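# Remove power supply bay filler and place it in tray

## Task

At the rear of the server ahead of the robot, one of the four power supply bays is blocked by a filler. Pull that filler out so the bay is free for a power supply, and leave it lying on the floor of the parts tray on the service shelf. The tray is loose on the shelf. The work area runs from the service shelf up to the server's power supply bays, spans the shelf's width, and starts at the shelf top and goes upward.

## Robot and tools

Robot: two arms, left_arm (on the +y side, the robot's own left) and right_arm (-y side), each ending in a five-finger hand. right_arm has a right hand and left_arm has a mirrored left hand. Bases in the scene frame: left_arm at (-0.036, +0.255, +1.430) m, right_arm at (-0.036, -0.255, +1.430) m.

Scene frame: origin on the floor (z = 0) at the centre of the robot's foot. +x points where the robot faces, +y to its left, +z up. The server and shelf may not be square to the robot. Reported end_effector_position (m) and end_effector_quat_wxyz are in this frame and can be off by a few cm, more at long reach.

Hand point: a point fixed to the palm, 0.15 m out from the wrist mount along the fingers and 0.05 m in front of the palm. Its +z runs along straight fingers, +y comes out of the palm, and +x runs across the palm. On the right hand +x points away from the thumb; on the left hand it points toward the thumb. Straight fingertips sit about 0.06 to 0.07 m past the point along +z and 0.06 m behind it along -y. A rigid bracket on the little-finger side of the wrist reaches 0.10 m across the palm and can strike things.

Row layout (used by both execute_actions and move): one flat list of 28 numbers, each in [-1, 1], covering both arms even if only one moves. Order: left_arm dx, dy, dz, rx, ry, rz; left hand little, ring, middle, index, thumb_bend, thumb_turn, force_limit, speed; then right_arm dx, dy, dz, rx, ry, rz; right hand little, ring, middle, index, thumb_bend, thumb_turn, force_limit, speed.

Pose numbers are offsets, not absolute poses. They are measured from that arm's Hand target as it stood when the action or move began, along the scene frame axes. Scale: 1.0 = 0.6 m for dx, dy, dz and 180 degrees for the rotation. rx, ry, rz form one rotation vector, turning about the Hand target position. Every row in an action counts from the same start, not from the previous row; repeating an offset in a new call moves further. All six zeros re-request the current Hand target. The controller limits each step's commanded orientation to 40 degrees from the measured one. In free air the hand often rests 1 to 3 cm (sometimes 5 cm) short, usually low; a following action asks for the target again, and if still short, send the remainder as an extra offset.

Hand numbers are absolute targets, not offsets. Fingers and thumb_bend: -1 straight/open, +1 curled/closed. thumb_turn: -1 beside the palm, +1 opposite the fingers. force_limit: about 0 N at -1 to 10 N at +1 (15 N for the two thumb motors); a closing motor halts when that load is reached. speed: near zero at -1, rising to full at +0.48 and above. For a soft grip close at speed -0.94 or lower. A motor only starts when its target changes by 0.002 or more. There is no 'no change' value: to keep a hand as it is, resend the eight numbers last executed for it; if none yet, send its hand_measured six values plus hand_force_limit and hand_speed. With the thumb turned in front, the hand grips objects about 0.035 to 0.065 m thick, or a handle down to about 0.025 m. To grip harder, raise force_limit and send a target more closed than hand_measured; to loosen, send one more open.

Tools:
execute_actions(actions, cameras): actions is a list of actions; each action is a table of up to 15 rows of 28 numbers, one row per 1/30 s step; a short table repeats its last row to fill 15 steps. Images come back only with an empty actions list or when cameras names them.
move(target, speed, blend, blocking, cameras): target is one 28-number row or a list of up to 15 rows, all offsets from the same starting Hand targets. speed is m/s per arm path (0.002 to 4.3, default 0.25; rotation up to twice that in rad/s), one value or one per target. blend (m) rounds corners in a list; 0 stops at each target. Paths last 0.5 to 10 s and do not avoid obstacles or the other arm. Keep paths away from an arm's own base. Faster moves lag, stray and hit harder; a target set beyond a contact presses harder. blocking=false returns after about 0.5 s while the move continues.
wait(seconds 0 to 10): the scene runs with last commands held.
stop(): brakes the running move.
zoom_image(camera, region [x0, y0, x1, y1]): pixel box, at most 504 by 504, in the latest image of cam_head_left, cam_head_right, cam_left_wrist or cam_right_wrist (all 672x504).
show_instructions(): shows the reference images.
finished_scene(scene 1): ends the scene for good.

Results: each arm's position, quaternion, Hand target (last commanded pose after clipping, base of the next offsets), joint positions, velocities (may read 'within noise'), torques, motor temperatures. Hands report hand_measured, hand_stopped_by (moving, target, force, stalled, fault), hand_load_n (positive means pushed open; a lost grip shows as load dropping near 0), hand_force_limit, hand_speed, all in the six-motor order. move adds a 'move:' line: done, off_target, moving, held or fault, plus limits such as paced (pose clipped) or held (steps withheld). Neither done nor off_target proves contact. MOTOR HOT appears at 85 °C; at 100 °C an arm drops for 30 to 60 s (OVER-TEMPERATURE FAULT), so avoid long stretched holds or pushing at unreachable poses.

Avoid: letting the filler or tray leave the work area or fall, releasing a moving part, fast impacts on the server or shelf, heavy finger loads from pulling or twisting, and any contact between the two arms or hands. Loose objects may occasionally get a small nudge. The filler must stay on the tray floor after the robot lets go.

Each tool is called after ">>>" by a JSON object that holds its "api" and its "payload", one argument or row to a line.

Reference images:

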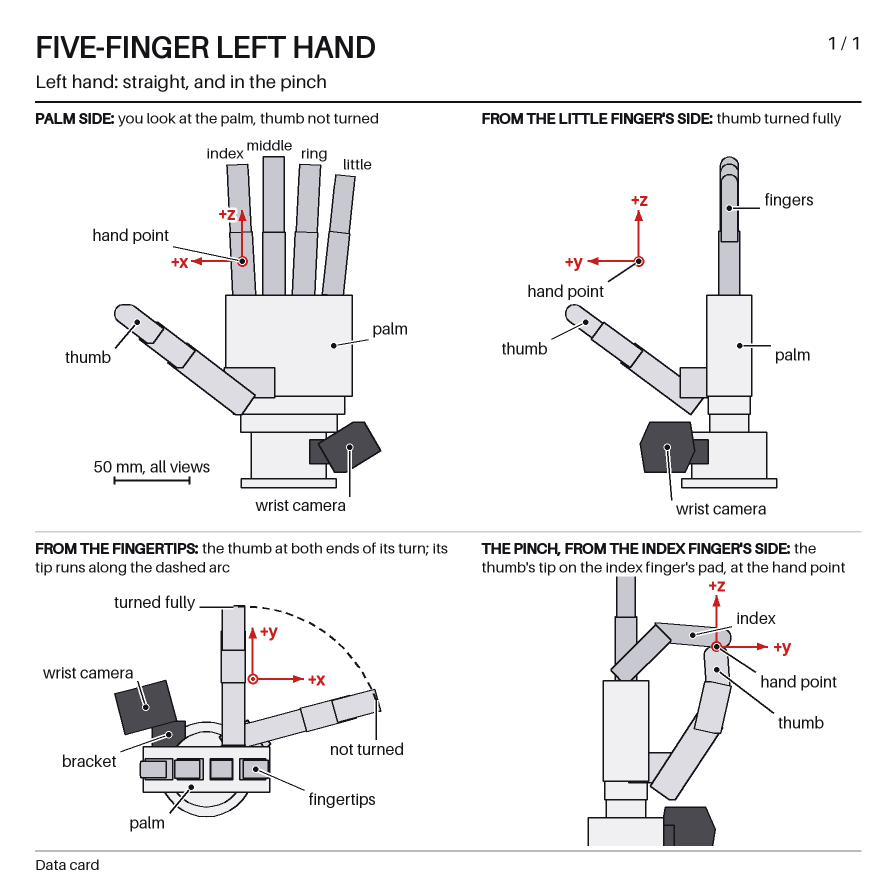

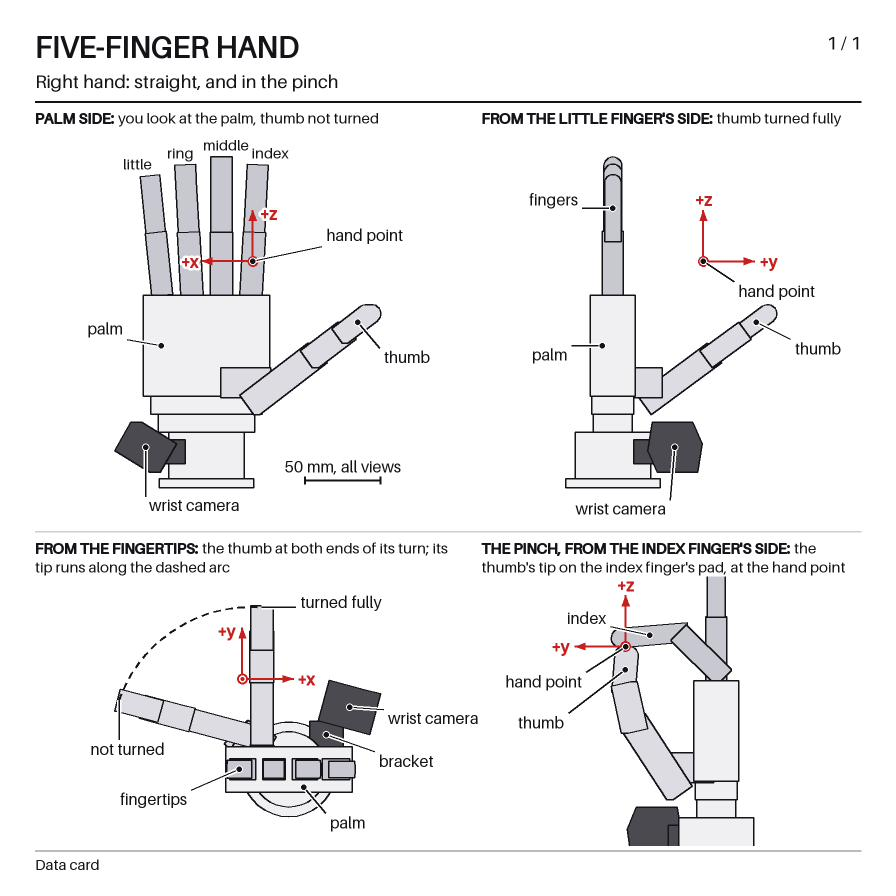

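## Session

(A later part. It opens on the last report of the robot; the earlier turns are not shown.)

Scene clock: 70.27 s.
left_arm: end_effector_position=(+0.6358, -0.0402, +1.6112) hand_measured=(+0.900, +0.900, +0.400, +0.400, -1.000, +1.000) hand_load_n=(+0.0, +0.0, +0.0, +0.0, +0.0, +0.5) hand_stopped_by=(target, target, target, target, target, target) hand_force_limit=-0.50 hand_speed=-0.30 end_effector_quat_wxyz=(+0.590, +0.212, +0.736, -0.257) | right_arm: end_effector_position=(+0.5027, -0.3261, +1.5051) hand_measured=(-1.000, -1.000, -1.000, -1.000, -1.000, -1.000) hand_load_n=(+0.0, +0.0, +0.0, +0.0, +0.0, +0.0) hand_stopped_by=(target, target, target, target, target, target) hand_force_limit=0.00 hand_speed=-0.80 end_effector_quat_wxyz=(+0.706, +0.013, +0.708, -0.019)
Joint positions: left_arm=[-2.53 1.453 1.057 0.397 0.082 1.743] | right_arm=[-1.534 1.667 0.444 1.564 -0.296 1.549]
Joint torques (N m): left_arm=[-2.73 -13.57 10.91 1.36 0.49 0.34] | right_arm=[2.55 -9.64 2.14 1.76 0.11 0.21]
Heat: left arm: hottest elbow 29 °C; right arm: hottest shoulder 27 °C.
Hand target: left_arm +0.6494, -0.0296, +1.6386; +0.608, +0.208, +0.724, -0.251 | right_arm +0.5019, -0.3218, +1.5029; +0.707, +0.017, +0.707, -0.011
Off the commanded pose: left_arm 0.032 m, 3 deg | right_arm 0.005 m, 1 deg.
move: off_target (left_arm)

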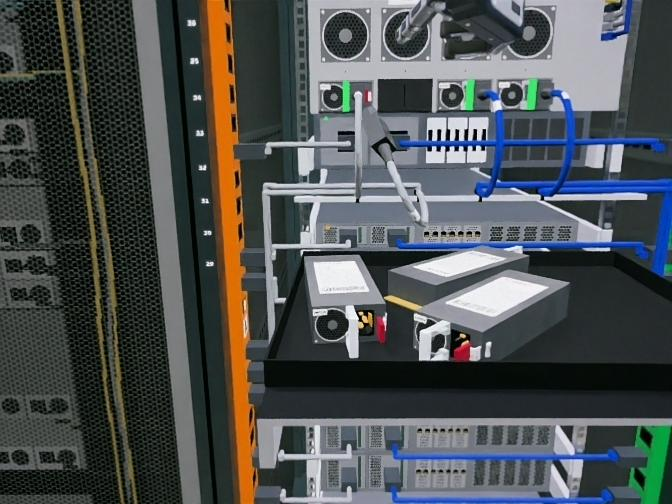

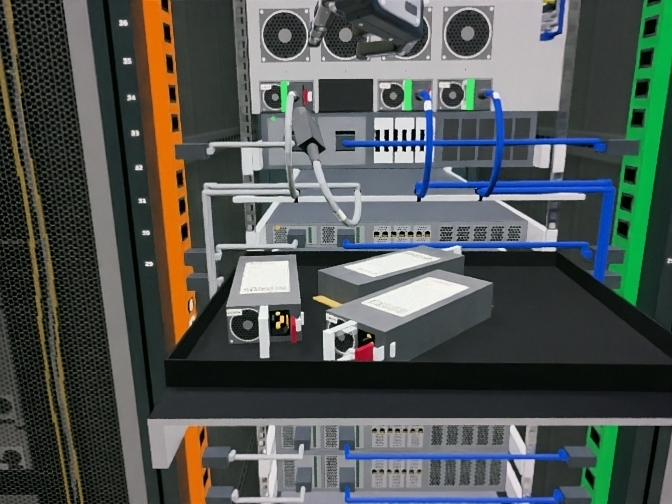

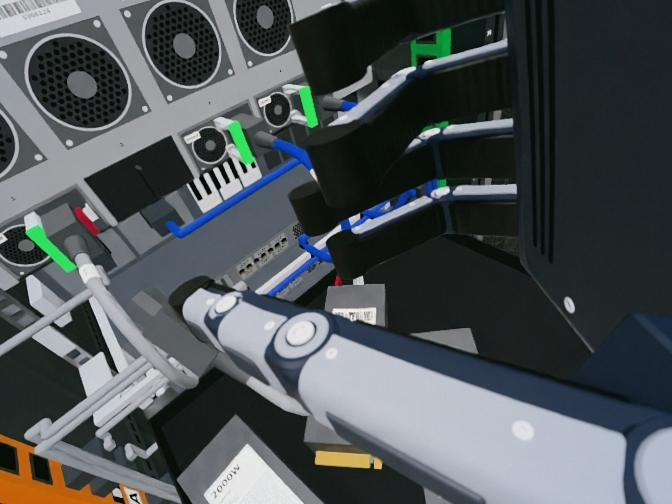

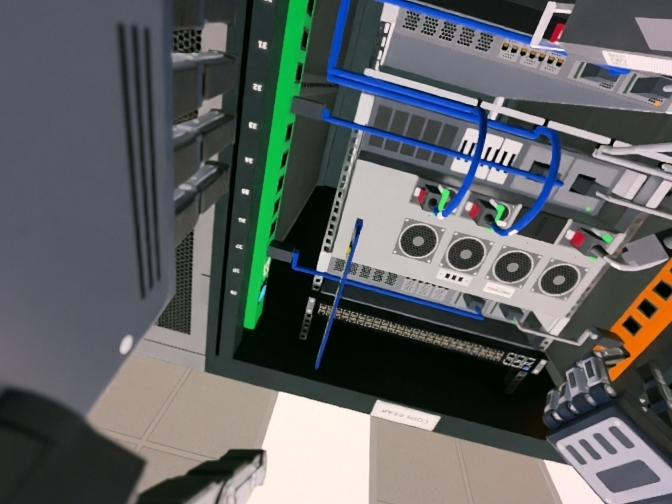

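>>> {"api": "move", "payload": {
  "target": [0.2,0.015,-0.01,0,0,0,0.9,0.9,0.4,0.4,-1,1,-0.5,-0.3,0,0,0,0,0,0,-1,-1,-1,-1,-1,-1,0,-0.8],
  "cameras": ["all"],
  "speed": 0.15
}}

>>> {"api": "zoom_image", "payload": {
  "camera": "cam_left_wrist",
  "region": [20, 60, 360, 310]
}}

Scene clock: 73.43 s.
left_arm: end_effector_position=(+0.7499, -0.0217, +1.6188) hand_measured=(+0.900, +0.900, +0.400, +0.400, -1.000, +1.000) hand_load_n=(+0.0, +0.0, -0.5, +0.0, +0.0, +0.5) hand_stopped_by=(target, target, target, target, target, target) hand_force_limit=-0.50 hand_speed=-0.30 end_effector_quat_wxyz=(+0.597, +0.209, +0.731, -0.255) | right_arm: end_effector_position=(+0.5027, -0.3261, +1.5051) hand_measured=(-1.000, -1.000, -1.000, -1.000, -1.000, -1.000) hand_load_n=(+0.0, +0.0, +0.0, +0.0, +0.0, +0.0) hand_stopped_by=(target, target, target, target, target, target) hand_force_limit=0.00 hand_speed=-0.80 end_effector_quat_wxyz=(+0.706, +0.013, +0.708, -0.019)
Joint positions: left_arm=[-2.404 1.629 1.373 0.273 0.203 1.743] | right_arm=[-1.534 1.667 0.444 1.564 -0.296 1.549]
Joint torques (N m): left_arm=[-3.6 -13.74 13.74 1.36 0.48 0.3] | right_arm=[2.02 -9.82 2.15 1.81 0.1 0.22]
Heat: left arm: hottest elbow 30 °C; right arm: hottest shoulder 27 °C.
Hand target: left_arm +0.7694, -0.0206, +1.6324; +0.608, +0.208, +0.724, -0.251 | right_arm +0.5019, -0.3218, +1.5029; +0.707, +0.017, +0.707, -0.011
Off the commanded pose: left_arm 0.024 m, 2 deg | right_arm 0.005 m, 1 deg.
move: off_target (left_arm)

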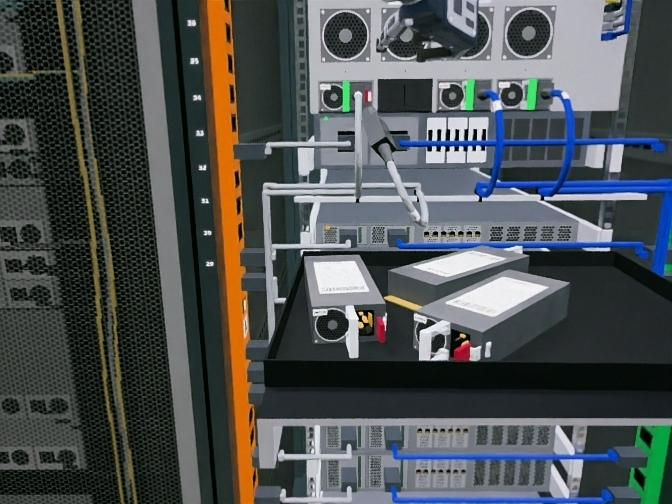

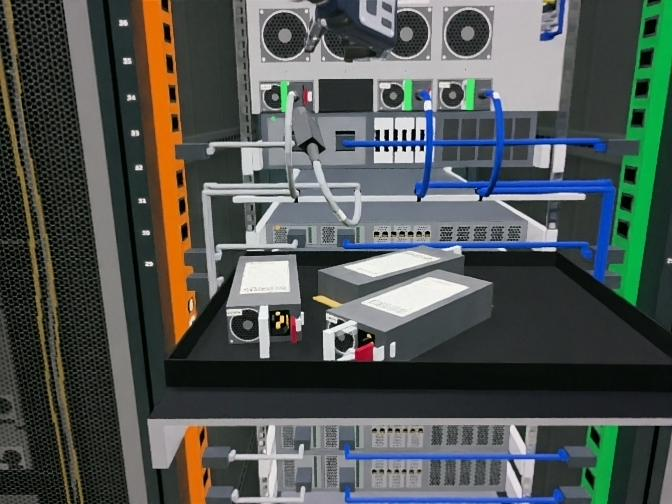

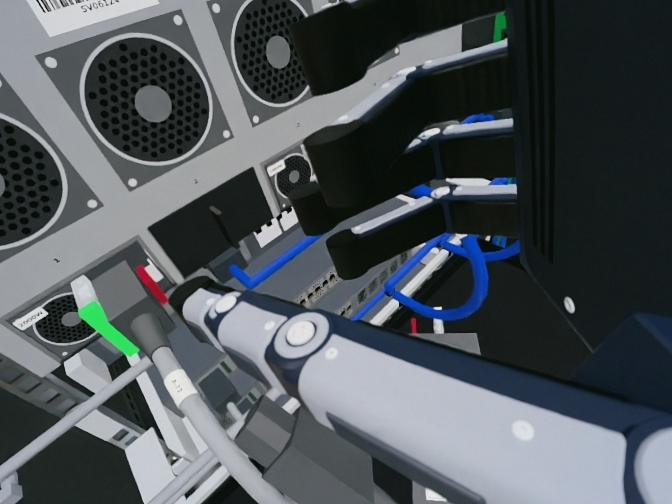

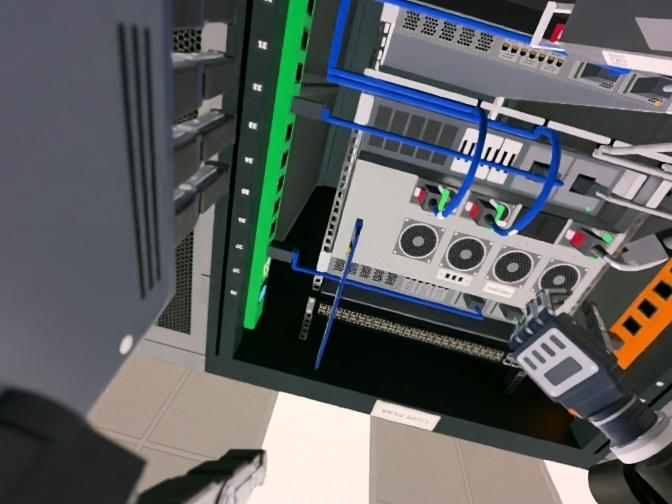

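Scaled by 1.482 from the camera's 672x504 image, which has a finer 960x720 frame.

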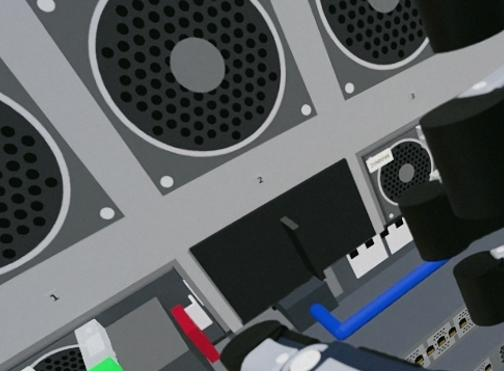

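>>> {"api": "move", "payload": {
  "target": [0.1,0.015,-0.04,0,0,0,0.9,0.9,0.4,0.4,-0.8,1,-0.5,-0.3,0,0,0,0,0,0,-1,-1,-1,-1,-1,-1,0,-0.8],
  "cameras": ["cam_head_left","cam_head_right","cam_left_wrist"],
  "speed": 0.12
}}

>>> {"api": "zoom_image", "payload": {
  "camera": "cam_left_wrist",
  "region": [150, 150, 350, 300]
}}

Scene clock: 76.07 s.
left_arm: end_effector_position=(+0.8106, -0.0142, +1.5949) hand_measured=(+0.900, +0.900, +0.400, +0.400, -0.800, +1.000) hand_load_n=(+0.0, +0.0, +0.0, -0.5, +0.0, +0.0) hand_stopped_by=(target, target, target, target, target, target) hand_force_limit=-0.50 hand_speed=-0.30 end_effector_quat_wxyz=(+0.596, +0.210, +0.732, -0.255) | right_arm: end_effector_position=(+0.5027, -0.3261, +1.5051) hand_measured=(-1.000, -1.000, -1.000, -1.000, -1.000, -1.000) hand_load_n=(+0.0, +0.0, +0.0, +0.0, +0.0, +0.0) hand_stopped_by=(target, target, target, target, target, target) hand_force_limit=0.00 hand_speed=-0.80 end_effector_quat_wxyz=(+0.706, +0.013, +0.708, -0.019)
Joint positions: left_arm=[-2.344 1.77 1.553 0.234 0.264 1.743] | right_arm=[-1.534 1.667 0.444 1.564 -0.296 1.549]
Joint torques (N m): left_arm=[-3.9 -16.15 13.9 1.39 0.49 0.27] | right_arm=[2.14 -9.7 1.96 1.88 0.12 0.2]
Heat: left arm: hottest elbow 30 °C; right arm: hottest shoulder 27 °C.
Hand target: left_arm +0.8294, -0.0117, +1.6087; +0.608, +0.208, +0.724, -0.251 | right_arm +0.5019, -0.3218, +1.5029; +0.707, +0.017, +0.707, -0.011
Off the commanded pose: left_arm 0.023 m, 2 deg | right_arm 0.005 m, 1 deg.
move: off_target (left_arm)
Images, in order (width x height): cam_head_left 672x504, cam_head_right 672x504, cam_left_wrist 672x504.

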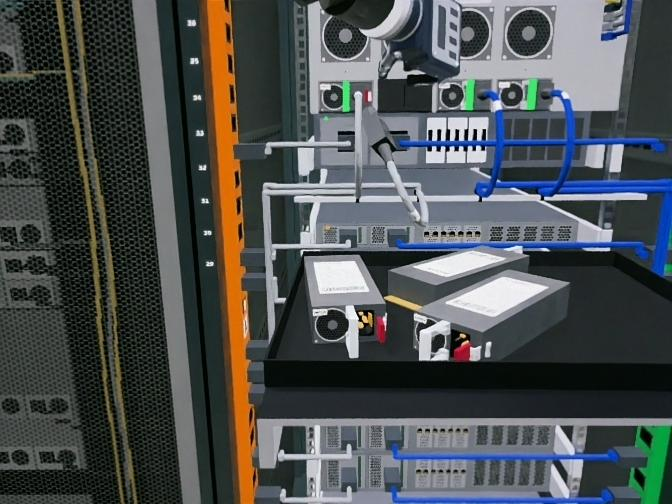

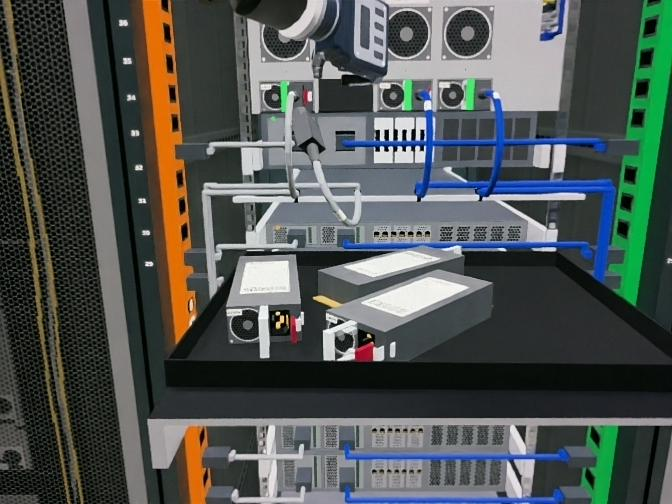

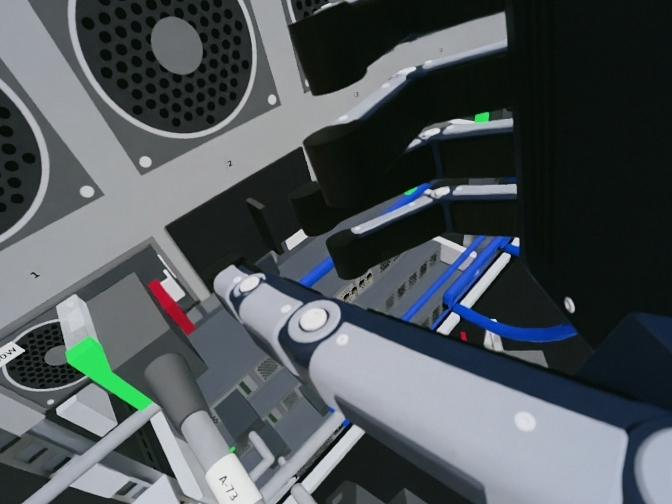

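Scaled by 2.520 from the camera's 672x504 image, which has a finer 960x720 frame.

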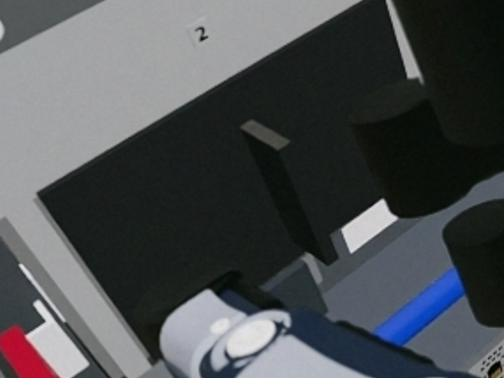

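>>> {"api": "move", "payload": {
  "target": [0.05,-0.01,-0.048,0,0,0,0.9,0.9,0.4,0.4,-0.8,1,-0.5,-0.3,0,0,0,0,0,0,-1,-1,-1,-1,-1,-1,0,-0.8],
  "cameras": ["cam_head_left","cam_head_right","cam_left_wrist","cam_right_wrist"],
  "speed": 0.08
}}

>>> {"api": "zoom_image", "payload": {
  "camera": "cam_left_wrist",
  "region": [180, 150, 380, 300]
}}

Scene clock: 78.13 s.
left_arm: end_effector_position=(+0.8398, -0.0228, +1.5652) hand_measured=(+0.900, +0.900, +0.400, +0.400, -0.800, +1.000) hand_load_n=(+0.0, +0.0, +0.0, +0.0, +0.0, +0.5) hand_stopped_by=(target, target, target, target, target, target) hand_force_limit=-0.50 hand_speed=-0.30 end_effector_quat_wxyz=(+0.595, +0.211, +0.732, -0.256) | right_arm: end_effector_position=(+0.5027, -0.3261, +1.5051) hand_measured=(-1.000, -1.000, -1.000, -1.000, -1.000, -1.000) hand_load_n=(+0.0, +0.0, +0.0, +0.0, +0.0, +0.0) hand_stopped_by=(target, target, target, target, target, target) hand_force_limit=0.00 hand_speed=-0.80 end_effector_quat_wxyz=(+0.706, +0.013, +0.708, -0.019)
Joint positions: left_arm=[-2.329 1.876 1.654 0.234 0.281 1.743] | right_arm=[-1.534 1.667 0.444 1.564 -0.296 1.549]
Joint torques (N m): left_arm=[-3.96 -17.38 13.87 1.47 0.5 0.25] | right_arm=[2.02 -9.7 2 1.78 0.08 0.2]
Heat: left arm: hottest elbow 30 °C; right arm: hottest shoulder 27 °C.
Hand target: left_arm +0.8595, -0.0175, +1.5799; +0.608, +0.208, +0.724, -0.251 | right_arm +0.5019, -0.3218, +1.5029; +0.707, +0.017, +0.707, -0.011
Off the commanded pose: left_arm 0.025 m, 2 deg | right_arm 0.005 m, 1 deg.
move: off_target (left_arm)

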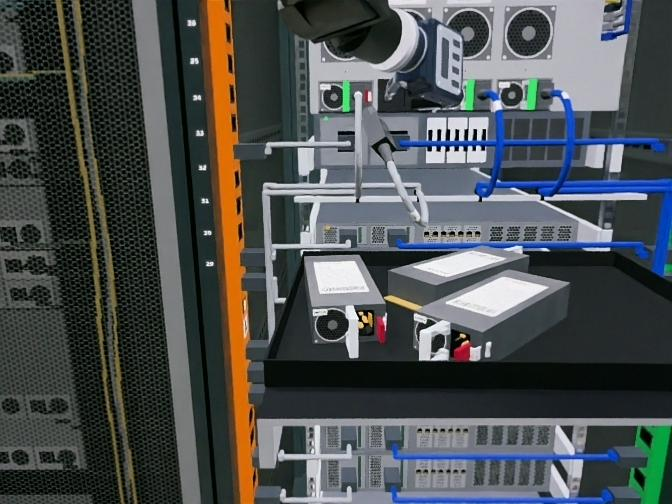

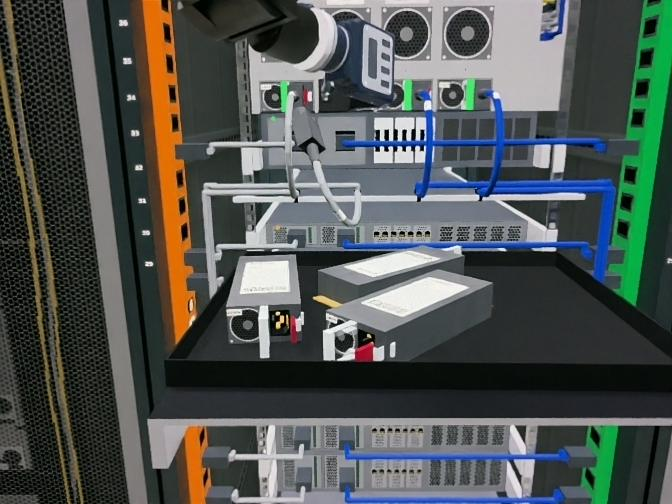

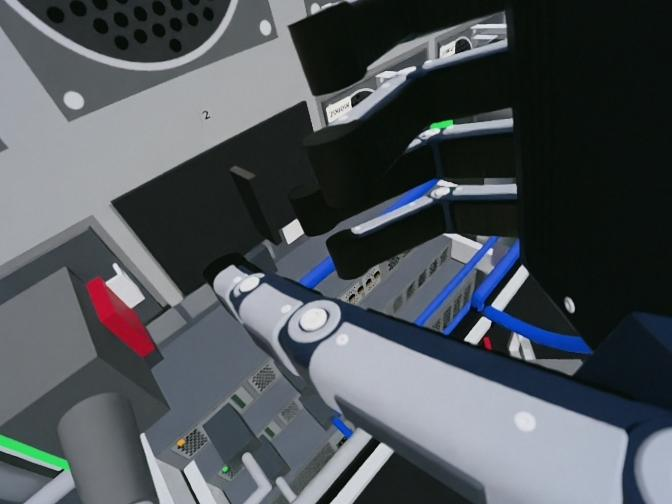

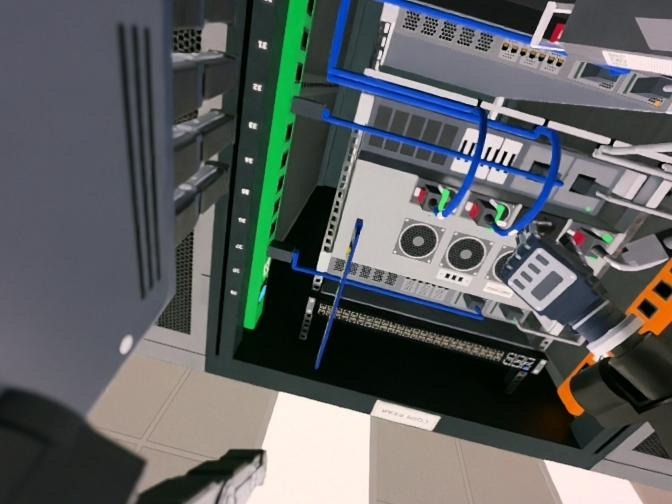

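Scaled by 2.520 from the camera's 672x504 image, which has a finer 960x720 frame.

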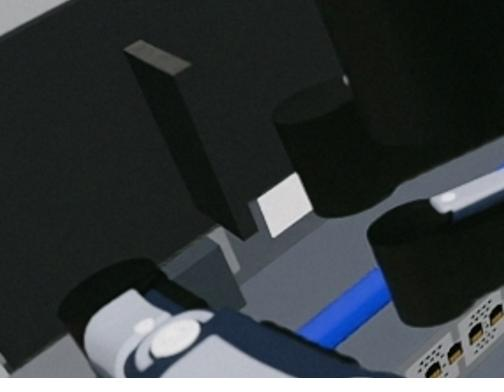

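>>> {"api": "move", "payload": {
  "target": [
    [0.01,-0.009,-0.003,0,0,0,0.9,0.9,0.4,0.4,-0.8,1,-0.5,-0.3,0,0,0,0,0,0,-1,-1,-1,-1,-1,-1,0,-0.8],
    [0.03,-0.009,-0.003,0,0,0,0.9,0.9,0.4,0.4,-0.8,1,-0.5,-0.3,0,0,0,0,0,0,-1,-1,-1,-1,-1,-1,0,-0.8]
  ],
  "cameras": ["cam_left_wrist"],
  "speed": 0.04
}}

>>> {"api": "zoom_image", "payload": {
  "camera": "cam_left_wrist",
  "region": [180, 150, 380, 300]
}}

Scene clock: 82.13 s.
left_arm: end_effector_position=(+0.8578, -0.0293, +1.5674) hand_measured=(+0.900, +0.900, +0.400, +0.400, -0.800, +1.000) hand_load_n=(+0.0, +0.0, +0.0, +0.0, +0.0, +0.0) hand_stopped_by=(target, target, target, target, target, target) hand_force_limit=-0.50 hand_speed=-0.30 end_effector_quat_wxyz=(+0.597, +0.211, +0.731, -0.256) | right_arm: end_effector_position=(+0.5027, -0.3261, +1.5051) hand_measured=(-1.000, -1.000, -1.000, -1.000, -1.000, -1.000) hand_load_n=(+0.0, +0.0, +0.0, +0.0, +0.0, +0.0) hand_stopped_by=(target, target, target, target, target, target) hand_force_limit=0.00 hand_speed=-0.80 end_effector_quat_wxyz=(+0.706, +0.013, +0.708, -0.019)
Joint positions: left_arm=[-2.329 1.921 1.735 0.203 0.283 1.743] | right_arm=[-1.534 1.667 0.444 1.564 -0.296 1.549]
Joint torques (N m): left_arm=[-4.01 -17.79 14.16 1.43 0.49 0.25] | right_arm=[1.96 -9.82 2.17 1.73 0.11 0.19]
Heat: left arm: hottest elbow 30 °C; right arm: hottest shoulder 27 °C.
Hand target: left_arm +0.8774, -0.0230, +1.5777; +0.608, +0.208, +0.724, -0.251 | right_arm +0.5019, -0.3218, +1.5029; +0.707, +0.017, +0.707, -0.011
Off the commanded pose: left_arm 0.023 m, 2 deg | right_arm 0.005 m, 1 deg.
move: off_target (left_arm)
Images, in order (width x height): cam_left_wrist 672x504.

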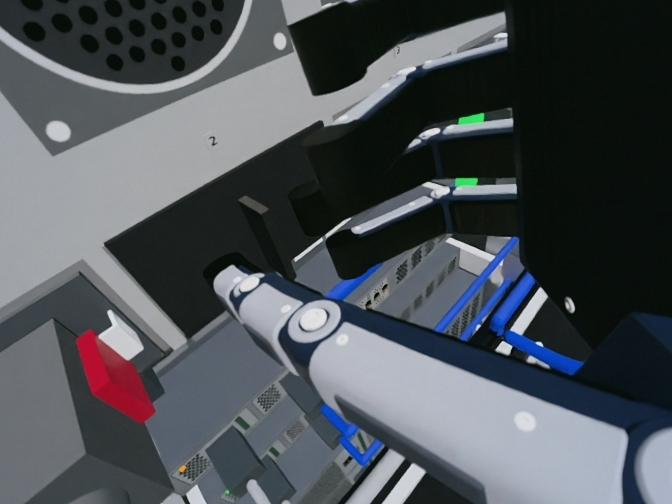

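Scaled by 2.520 from the camera's 672x504 image, which has a finer 960x720 frame.

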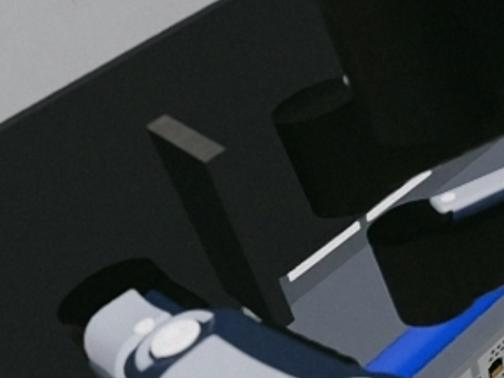

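>>> {"api": "move", "payload": {
  "target": [0.004,0.01,-0.002,0,0,0,0.9,0.9,0.4,0.4,-0.8,1,-0.5,-0.3,0,0,0,0,0,0,-1,-1,-1,-1,-1,-1,0,-0.8],
  "cameras": ["cam_left_wrist"],
  "speed": 0.02
}}

>>> {"api": "zoom_image", "payload": {
  "camera": "cam_left_wrist",
  "region": [180, 150, 380, 300]
}}

Scene clock: 83.67 s.
left_arm: end_effector_position=(+0.8603, -0.0229, +1.5662) hand_measured=(+0.900, +0.900, +0.400, +0.400, -0.800, +1.000) hand_load_n=(+0.0, +0.0, +0.0, +0.0, +0.0, +0.0) hand_stopped_by=(target, target, target, target, target, target) hand_force_limit=-0.50 hand_speed=-0.30 end_effector_quat_wxyz=(+0.597, +0.211, +0.730, -0.256) | right_arm: end_effector_position=(+0.5027, -0.3261, +1.5051) hand_measured=(-1.000, -1.000, -1.000, -1.000, -1.000, -1.000) hand_load_n=(+0.0, +0.0, +0.0, +0.0, +0.0, +0.0) hand_stopped_by=(target, target, target, target, target, target) hand_force_limit=0.00 hand_speed=-0.80 end_effector_quat_wxyz=(+0.706, +0.013, +0.708, -0.019)
Joint positions: left_arm=[-2.318 1.921 1.736 0.203 0.293 1.743] | right_arm=[-1.534 1.667 0.444 1.564 -0.296 1.549]
Joint torques (N m): left_arm=[-4.01 -17.67 14.24 1.32 0.48 0.25] | right_arm=[2.14 -9.7 2.04 1.8 0.09 0.21]
Heat: left arm: hottest elbow 31 °C; right arm: hottest shoulder 27 °C.
Hand target: left_arm +0.8798, -0.0170, +1.5766; +0.608, +0.208, +0.724, -0.251 | right_arm +0.5019, -0.3218, +1.5029; +0.707, +0.017, +0.707, -0.011
Off the commanded pose: left_arm 0.023 m, 2 deg | right_arm 0.005 m, 1 deg.
move: off_target (left_arm)
Images, in order (width x height): cam_left_wrist 672x504.

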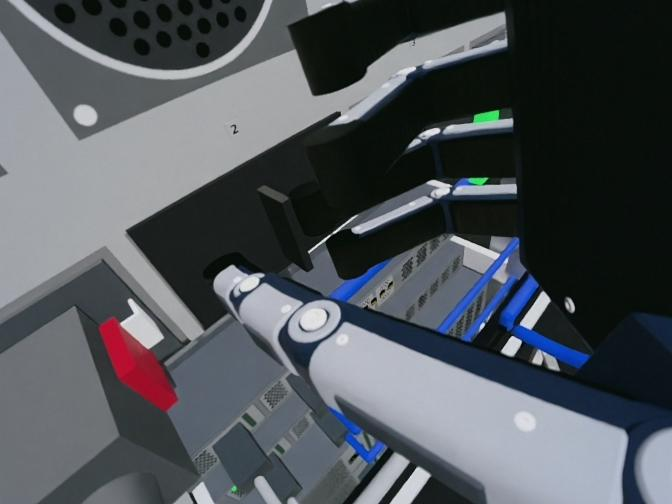

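Scaled by 2.520 from the camera's 672x504 image, which has a finer 960x720 frame.

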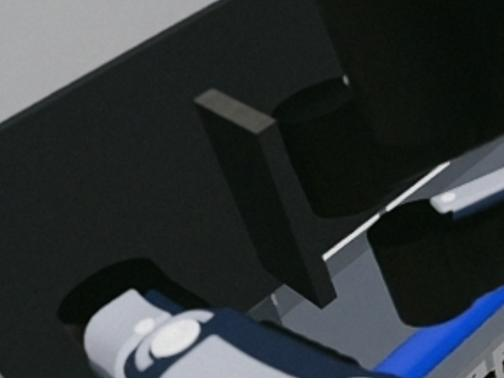

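>>> {"api": "move", "payload": {
  "target": [0,0,0,0,0,0,0.9,0.9,0.4,0.4,-0.1,1,0.0,-0.7,0,0,0,0,0,0,-1,-1,-1,-1,-1,-1,0,-0.8],
  "cameras": ["cam_left_wrist"],
  "speed": 0.02
}}

>>> {"api": "zoom_image", "payload": {
  "camera": "cam_left_wrist",
  "region": [180, 150, 380, 300]
}}

Scene clock: 85.23 s.
left_arm: end_effector_position=(+0.8603, -0.0229, +1.5662) hand_measured=(+0.900, +0.900, +0.400, +0.400, -0.452, +1.000) hand_load_n=(+0.0, +0.0, +2.0, +0.0, +9.0, +1.0) hand_stopped_by=(target, target, target, target, force, target) hand_force_limit=0.00 hand_speed=-0.70 end_effector_quat_wxyz=(+0.597, +0.211, +0.730, -0.256) | right_arm: end_effector_position=(+0.5027, -0.3261, +1.5051) hand_measured=(-1.000, -1.000, -1.000, -1.000, -1.000, -1.000) hand_load_n=(+0.0, +0.0, +0.0, +0.0, +0.0, +0.0) hand_stopped_by=(target, target, target, target, target, target) hand_force_limit=0.00 hand_speed=-0.80 end_effector_quat_wxyz=(+0.706, +0.013, +0.708, -0.019)
Joint positions: left_arm=[-2.318 1.921 1.736 0.203 0.293 1.743] | right_arm=[-1.534 1.667 0.444 1.564 -0.296 1.549]
Joint torques (N m): left_arm=[-4.07 -17.67 14.22 1.33 0.48 0.24] | right_arm=[1.96 -9.7 2.11 1.8 0.11 0.21]
Heat: left arm: hottest elbow 31 °C; right arm: hottest shoulder 27 °C.
Hand target: left_arm +0.8797, -0.0171, +1.5766; +0.608, +0.208, +0.724, -0.251 | right_arm +0.5019, -0.3218, +1.5029; +0.707, +0.017, +0.707, -0.011
Off the commanded pose: left_arm 0.023 m, 2 deg | right_arm 0.005 m, 1 deg.
move: off_target (left_arm)
Images, in order (width x height): cam_left_wrist 672x504.

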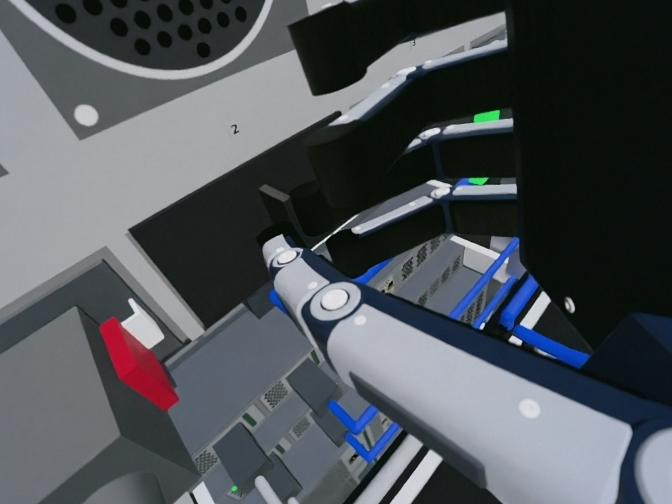

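Scaled by 2.520 from the camera's 672x504 image, which has a finer 960x720 frame.

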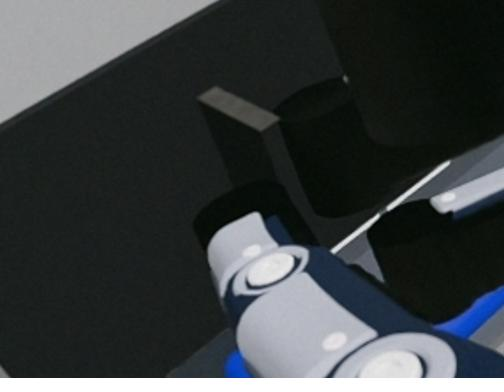

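>>> {"api": "move", "payload": {
  "target": [-0.07,0,0,0,0,0,0.9,0.9,0.4,0.4,-0.1,1,0.0,-0.7,0,0,0,0,0,0,-1,-1,-1,-1,-1,-1,0,-0.8],
  "cameras": ["cam_left_wrist","cam_head_left"],
  "speed": 0.03
}}

>>> {"api": "zoom_image", "payload": {
  "camera": "cam_left_wrist",
  "region": [120, 100, 380, 300]
}}

Scene clock: 87.37 s.
left_arm: end_effector_position=(+0.8386, -0.0154, +1.5517) hand_measured=(+0.900, +0.900, +0.400, +0.400, -0.450, +1.000) hand_load_n=(+0.0, +0.0, +0.0, +0.0, +0.0, +0.0) hand_stopped_by=(target, target, target, target, force, target) hand_force_limit=0.00 hand_speed=-0.70 end_effector_quat_wxyz=(+0.592, +0.209, +0.737, -0.250) | right_arm: end_effector_position=(+0.5027, -0.3261, +1.5051) hand_measured=(-1.000, -1.000, -1.000, -1.000, -1.000, -1.000) hand_load_n=(+0.0, +0.0, +0.0, +0.0, +0.0, +0.0) hand_stopped_by=(target, target, target, target, target, target) hand_force_limit=0.00 hand_speed=-0.80 end_effector_quat_wxyz=(+0.706, +0.013, +0.708, -0.019)
Joint positions: left_arm=[-2.318 1.881 1.635 0.25 0.278 1.746] | right_arm=[-1.534 1.667 0.444 1.564 -0.296 1.549]
Joint torques (N m): left_arm=[-5.42 -20.66 8.54 2.56 0.25 0.23] | right_arm=[2.02 -9.7 2.03 1.78 0.09 0.23]
Heat: left arm: hottest elbow 31 °C; right arm: hottest shoulder 27 °C.
Hand target: left_arm +0.8377, -0.0171, +1.5767; +0.608, +0.208, +0.724, -0.251 | right_arm +0.5019, -0.3218, +1.5029; +0.707, +0.017, +0.707, -0.011
Off the commanded pose: left_arm 0.025 m, 2 deg | right_arm 0.005 m, 1 deg.
move: off_target (left_arm)
Images, in order (width x height): cam_head_left 672x504, cam_left_wrist 672x504.

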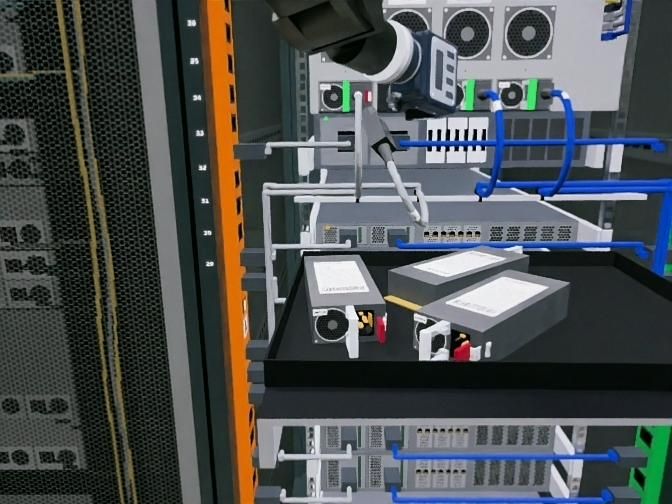

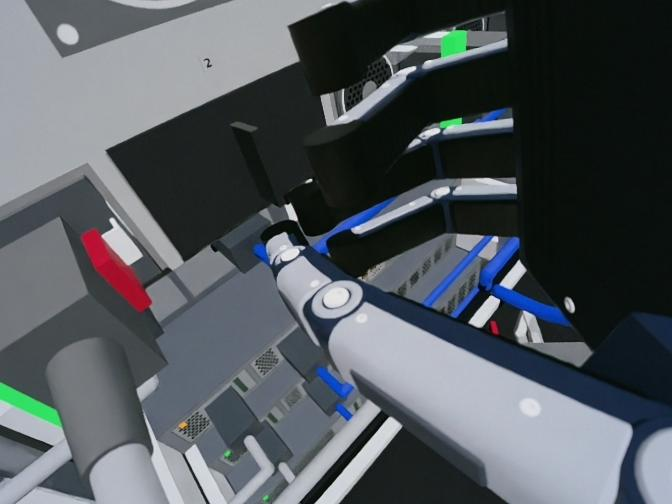

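Scaled by 1.938 from the camera's 672x504 image, which has a finer 960x720 frame.

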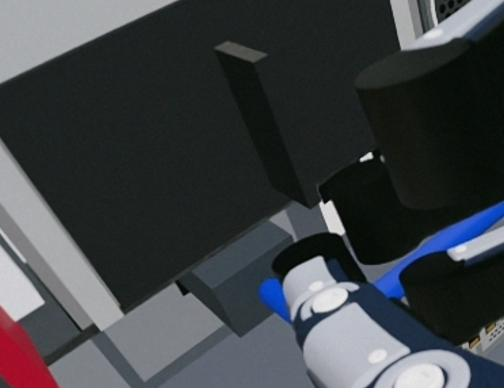

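>>> {"api": "move", "payload": {
  "target": [
    [-0.03,0,0.01,0,0,0,0.9,0.9,0.9,0.4,-0.8,0.85,0.0,-0.3,0,0,0,0,0,0,-1,-1,-1,-1,-1,-1,0,-0.8],
    [-0.03,0,0.01,0,0,0,0.9,0.9,0.9,0.4,-0.0,0.85,-0.6,-0.7,0,0,0,0,0,0,-1,-1,-1,-1,-1,-1,0,-0.8]
  ],
  "cameras": ["cam_left_wrist"],
  "speed": 0.1
}}

>>> {"api": "zoom_image", "payload": {
  "camera": "cam_left_wrist",
  "region": [180, 150, 380, 300]
}}

Scene clock: 90.83 s.
left_arm: end_effector_position=(+0.8208, -0.0141, +1.5570) hand_measured=(+0.900, +0.900, +0.900, +0.400, -0.462, +0.850) hand_load_n=(+0.0, +0.0, -1.0, +0.0, +3.0, +1.0) hand_stopped_by=(target, target, target, target, force, target) hand_force_limit=-0.60 hand_speed=-0.70 end_effector_quat_wxyz=(+0.592, +0.208, +0.738, -0.250) | right_arm: end_effector_position=(+0.5027, -0.3261, +1.5051) hand_measured=(-1.000, -1.000, -1.000, -1.000, -1.000, -1.000) hand_load_n=(+0.0, +0.0, +0.0, +0.0, +0.0, -0.5) hand_stopped_by=(target, target, target, target, target, target) hand_force_limit=0.00 hand_speed=-0.80 end_effector_quat_wxyz=(+0.706, +0.013, +0.708, -0.019)
Joint positions: left_arm=[-2.328 1.836 1.569 0.27 0.266 1.746] | right_arm=[-1.534 1.667 0.444 1.564 -0.296 1.549]
Joint torques (N m): left_arm=[-5.42 -19.96 8.62 2.58 0.26 0.23] | right_arm=[1.96 -9.7 2.09 1.85 0.1 0.23]
Heat: left arm: hottest elbow 31 °C; right arm: hottest shoulder 27 °C.
Hand target: left_arm +0.8198, -0.0172, +1.5827; +0.608, +0.208, +0.724, -0.251 | right_arm +0.5019, -0.3218, +1.5029; +0.707, +0.017, +0.707, -0.011
Off the commanded pose: left_arm 0.026 m, 2 deg | right_arm 0.005 m, 1 deg.
move: off_target (left_arm); target 2's new numbers were sent with left_arm's hand 0.026 m and 2 deg from that target
Images, in order (width x height): cam_left_wrist 672x504.

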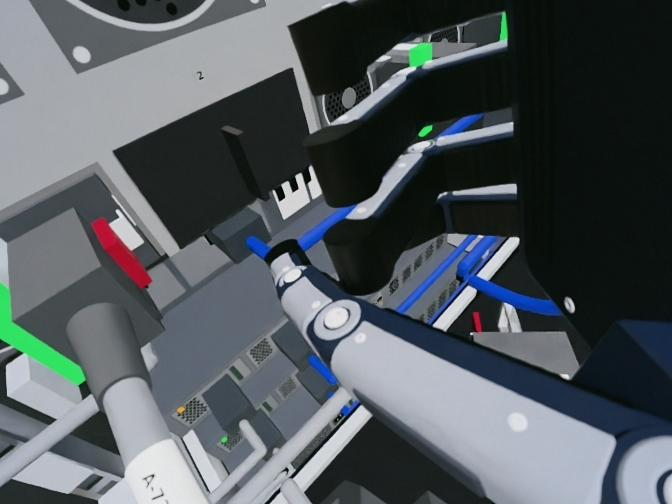

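Scaled by 2.520 from the camera's 672x504 image, which has a finer 960x720 frame.

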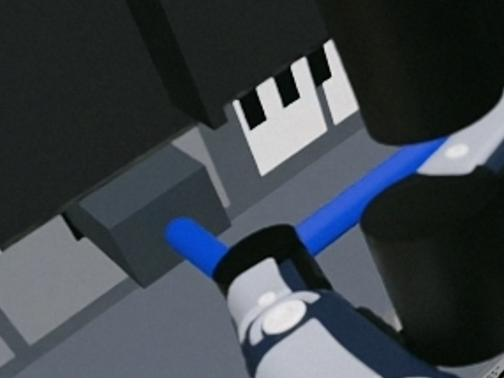

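>>> {"api": "move", "payload": {
  "target": [0,0,0,0,0,0,0.9,0.9,0.9,0.4,0.01,0.85,0.0,-0.7,0,0,0,0,0,0,-1,-1,-1,-1,-1,-1,0,-0.8],
  "cameras": ["cam_left_wrist"],
  "speed": 0.1
}}

>>> {"api": "zoom_image", "payload": {
  "camera": "cam_left_wrist",
  "region": [200, 150, 440, 330]
}}

Scene clock: 91.63 s.
left_arm: end_effector_position=(+0.8208, -0.0141, +1.5570) hand_measured=(+0.900, +0.900, +0.900, +0.400, -0.412, +0.850) hand_load_n=(+0.0, +0.0, -2.0, +0.0, +8.0, +2.5) hand_stopped_by=(target, target, target, target, force, target) hand_force_limit=0.00 hand_speed=-0.70 end_effector_quat_wxyz=(+0.592, +0.208, +0.738, -0.250) | right_arm: end_effector_position=(+0.5027, -0.3261, +1.5051) hand_measured=(-1.000, -1.000, -1.000, -1.000, -1.000, -1.000) hand_load_n=(+0.0, +0.0, +0.0, +0.0, +0.0, +0.0) hand_stopped_by=(target, target, target, target, target, target) hand_force_limit=0.00 hand_speed=-0.80 end_effector_quat_wxyz=(+0.706, +0.013, +0.708, -0.019)
Joint positions: left_arm=[-2.328 1.836 1.569 0.27 0.266 1.746] | right_arm=[-1.534 1.667 0.444 1.564 -0.296 1.549]
Joint torques (N m): left_arm=[-5.42 -20.01 8.62 2.59 0.26 0.23] | right_arm=[2.02 -9.93 2.04 1.87 0.11 0.21]
Heat: left arm: hottest elbow 31 °C; right arm: hottest shoulder 27 °C.
Hand target: left_arm +0.8198, -0.0172, +1.5827; +0.608, +0.208, +0.724, -0.251 | right_arm +0.5019, -0.3218, +1.5029; +0.707, +0.017, +0.707, -0.011
Off the commanded pose: left_arm 0.026 m, 2 deg | right_arm 0.005 m, 1 deg.
move: off_target (left_arm)
Images, in order (width x height): cam_left_wrist 672x504.

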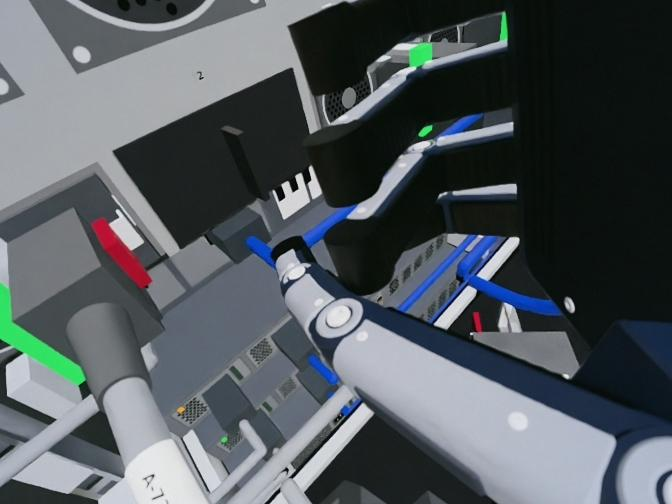

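Scaled by 2.100 from the camera's 672x504 image, which has a finer 960x720 frame.

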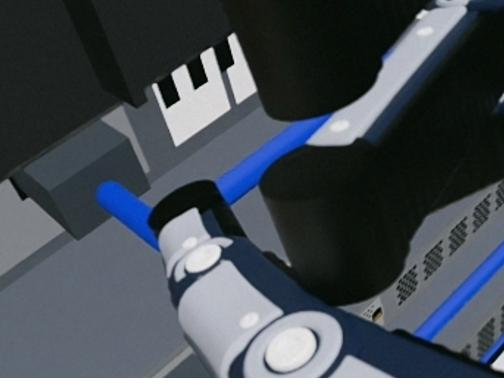

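>>> {"api": "move", "payload": {
  "target": [
    [0,0,0,0,0,0,0.9,0.9,0.4,0.4,-0.8,1,0.0,-0.3,0,0,0,0,0,0,-1,-1,-1,-1,-1,-1,0,-0.8],
    [0.075,-0.01,-0.008,0,0,0,0.9,0.9,0.4,0.4,-0.8,1,0.0,-0.3,0,0,0,0,0,0,-1,-1,-1,-1,-1,-1,0,-0.8],
    [0.107,-0.01,-0.008,0,0,0,0.9,0.9,0.4,0.4,-0.8,1,0.0,-0.3,0,0,0,0,0,0,-1,-1,-1,-1,-1,-1,0,-0.8]
  ],
  "cameras": ["cam_left_wrist"],
  "speed": [0.1,0.06,0.03]
}}

>>> {"api": "zoom_image", "payload": {
  "camera": "cam_left_wrist",
  "region": [180, 150, 380, 300]
}}

Scene clock: 95.93 s.
left_arm: end_effector_position=(+0.8649, -0.0295, +1.5677) hand_measured=(+0.900, +0.900, +0.400, +0.400, -0.800, +0.890) hand_load_n=(+0.0, +0.0, +0.0, +0.0, +0.0, +0.0) hand_stopped_by=(target, target, target, target, target, force) hand_force_limit=0.00 hand_speed=-0.30 end_effector_quat_wxyz=(+0.597, +0.212, +0.730, -0.256) | right_arm: end_effector_position=(+0.5027, -0.3261, +1.5051) hand_measured=(-1.000, -1.000, -1.000, -1.000, -1.000, -1.000) hand_load_n=(+0.0, +0.0, +0.0, +0.0, +0.0, +0.0) hand_stopped_by=(target, target, target, target, target, target) hand_force_limit=0.00 hand_speed=-0.80 end_effector_quat_wxyz=(+0.706, +0.013, +0.708, -0.019)
Joint positions: left_arm=[-2.325 1.937 1.765 0.189 0.286 1.746] | right_arm=[-1.534 1.667 0.444 1.564 -0.296 1.549]
Joint torques (N m): left_arm=[-4.01 -17.96 14.16 1.37 0.49 0.22] | right_arm=[2.32 -9.82 2.03 1.85 0.11 0.2]
Heat: left arm: hottest elbow 31 °C; right arm: hottest shoulder 27 °C.
Hand target: left_arm +0.8841, -0.0229, +1.5779; +0.608, +0.208, +0.724, -0.251 | right_arm +0.5019, -0.3218, +1.5029; +0.707, +0.017, +0.707, -0.011
Off the commanded pose: left_arm 0.023 m, 2 deg | right_arm 0.005 m, 1 deg.
move: off_target (left_arm)
Images, in order (width x height): cam_left_wrist 672x504.

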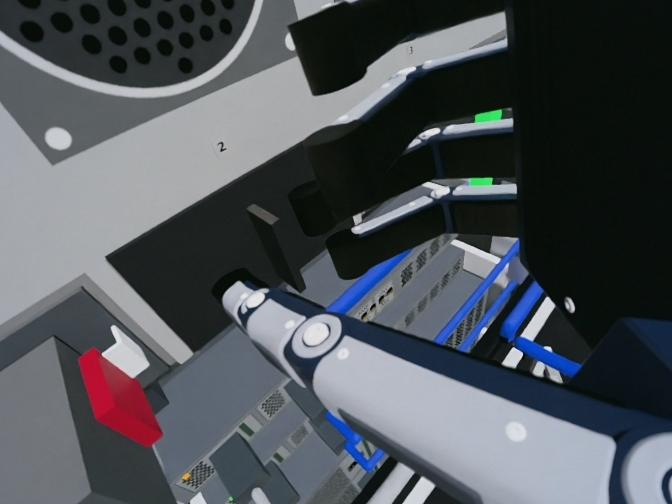

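Scaled by 2.520 from the camera's 672x504 image, which has a finer 960x720 frame.

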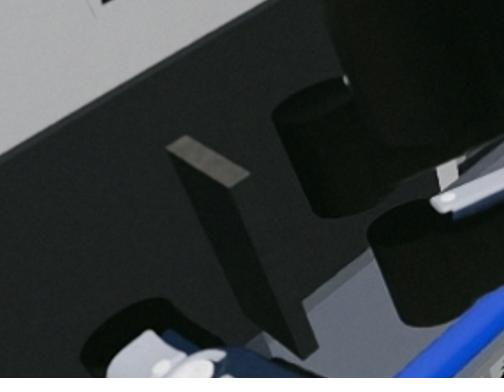

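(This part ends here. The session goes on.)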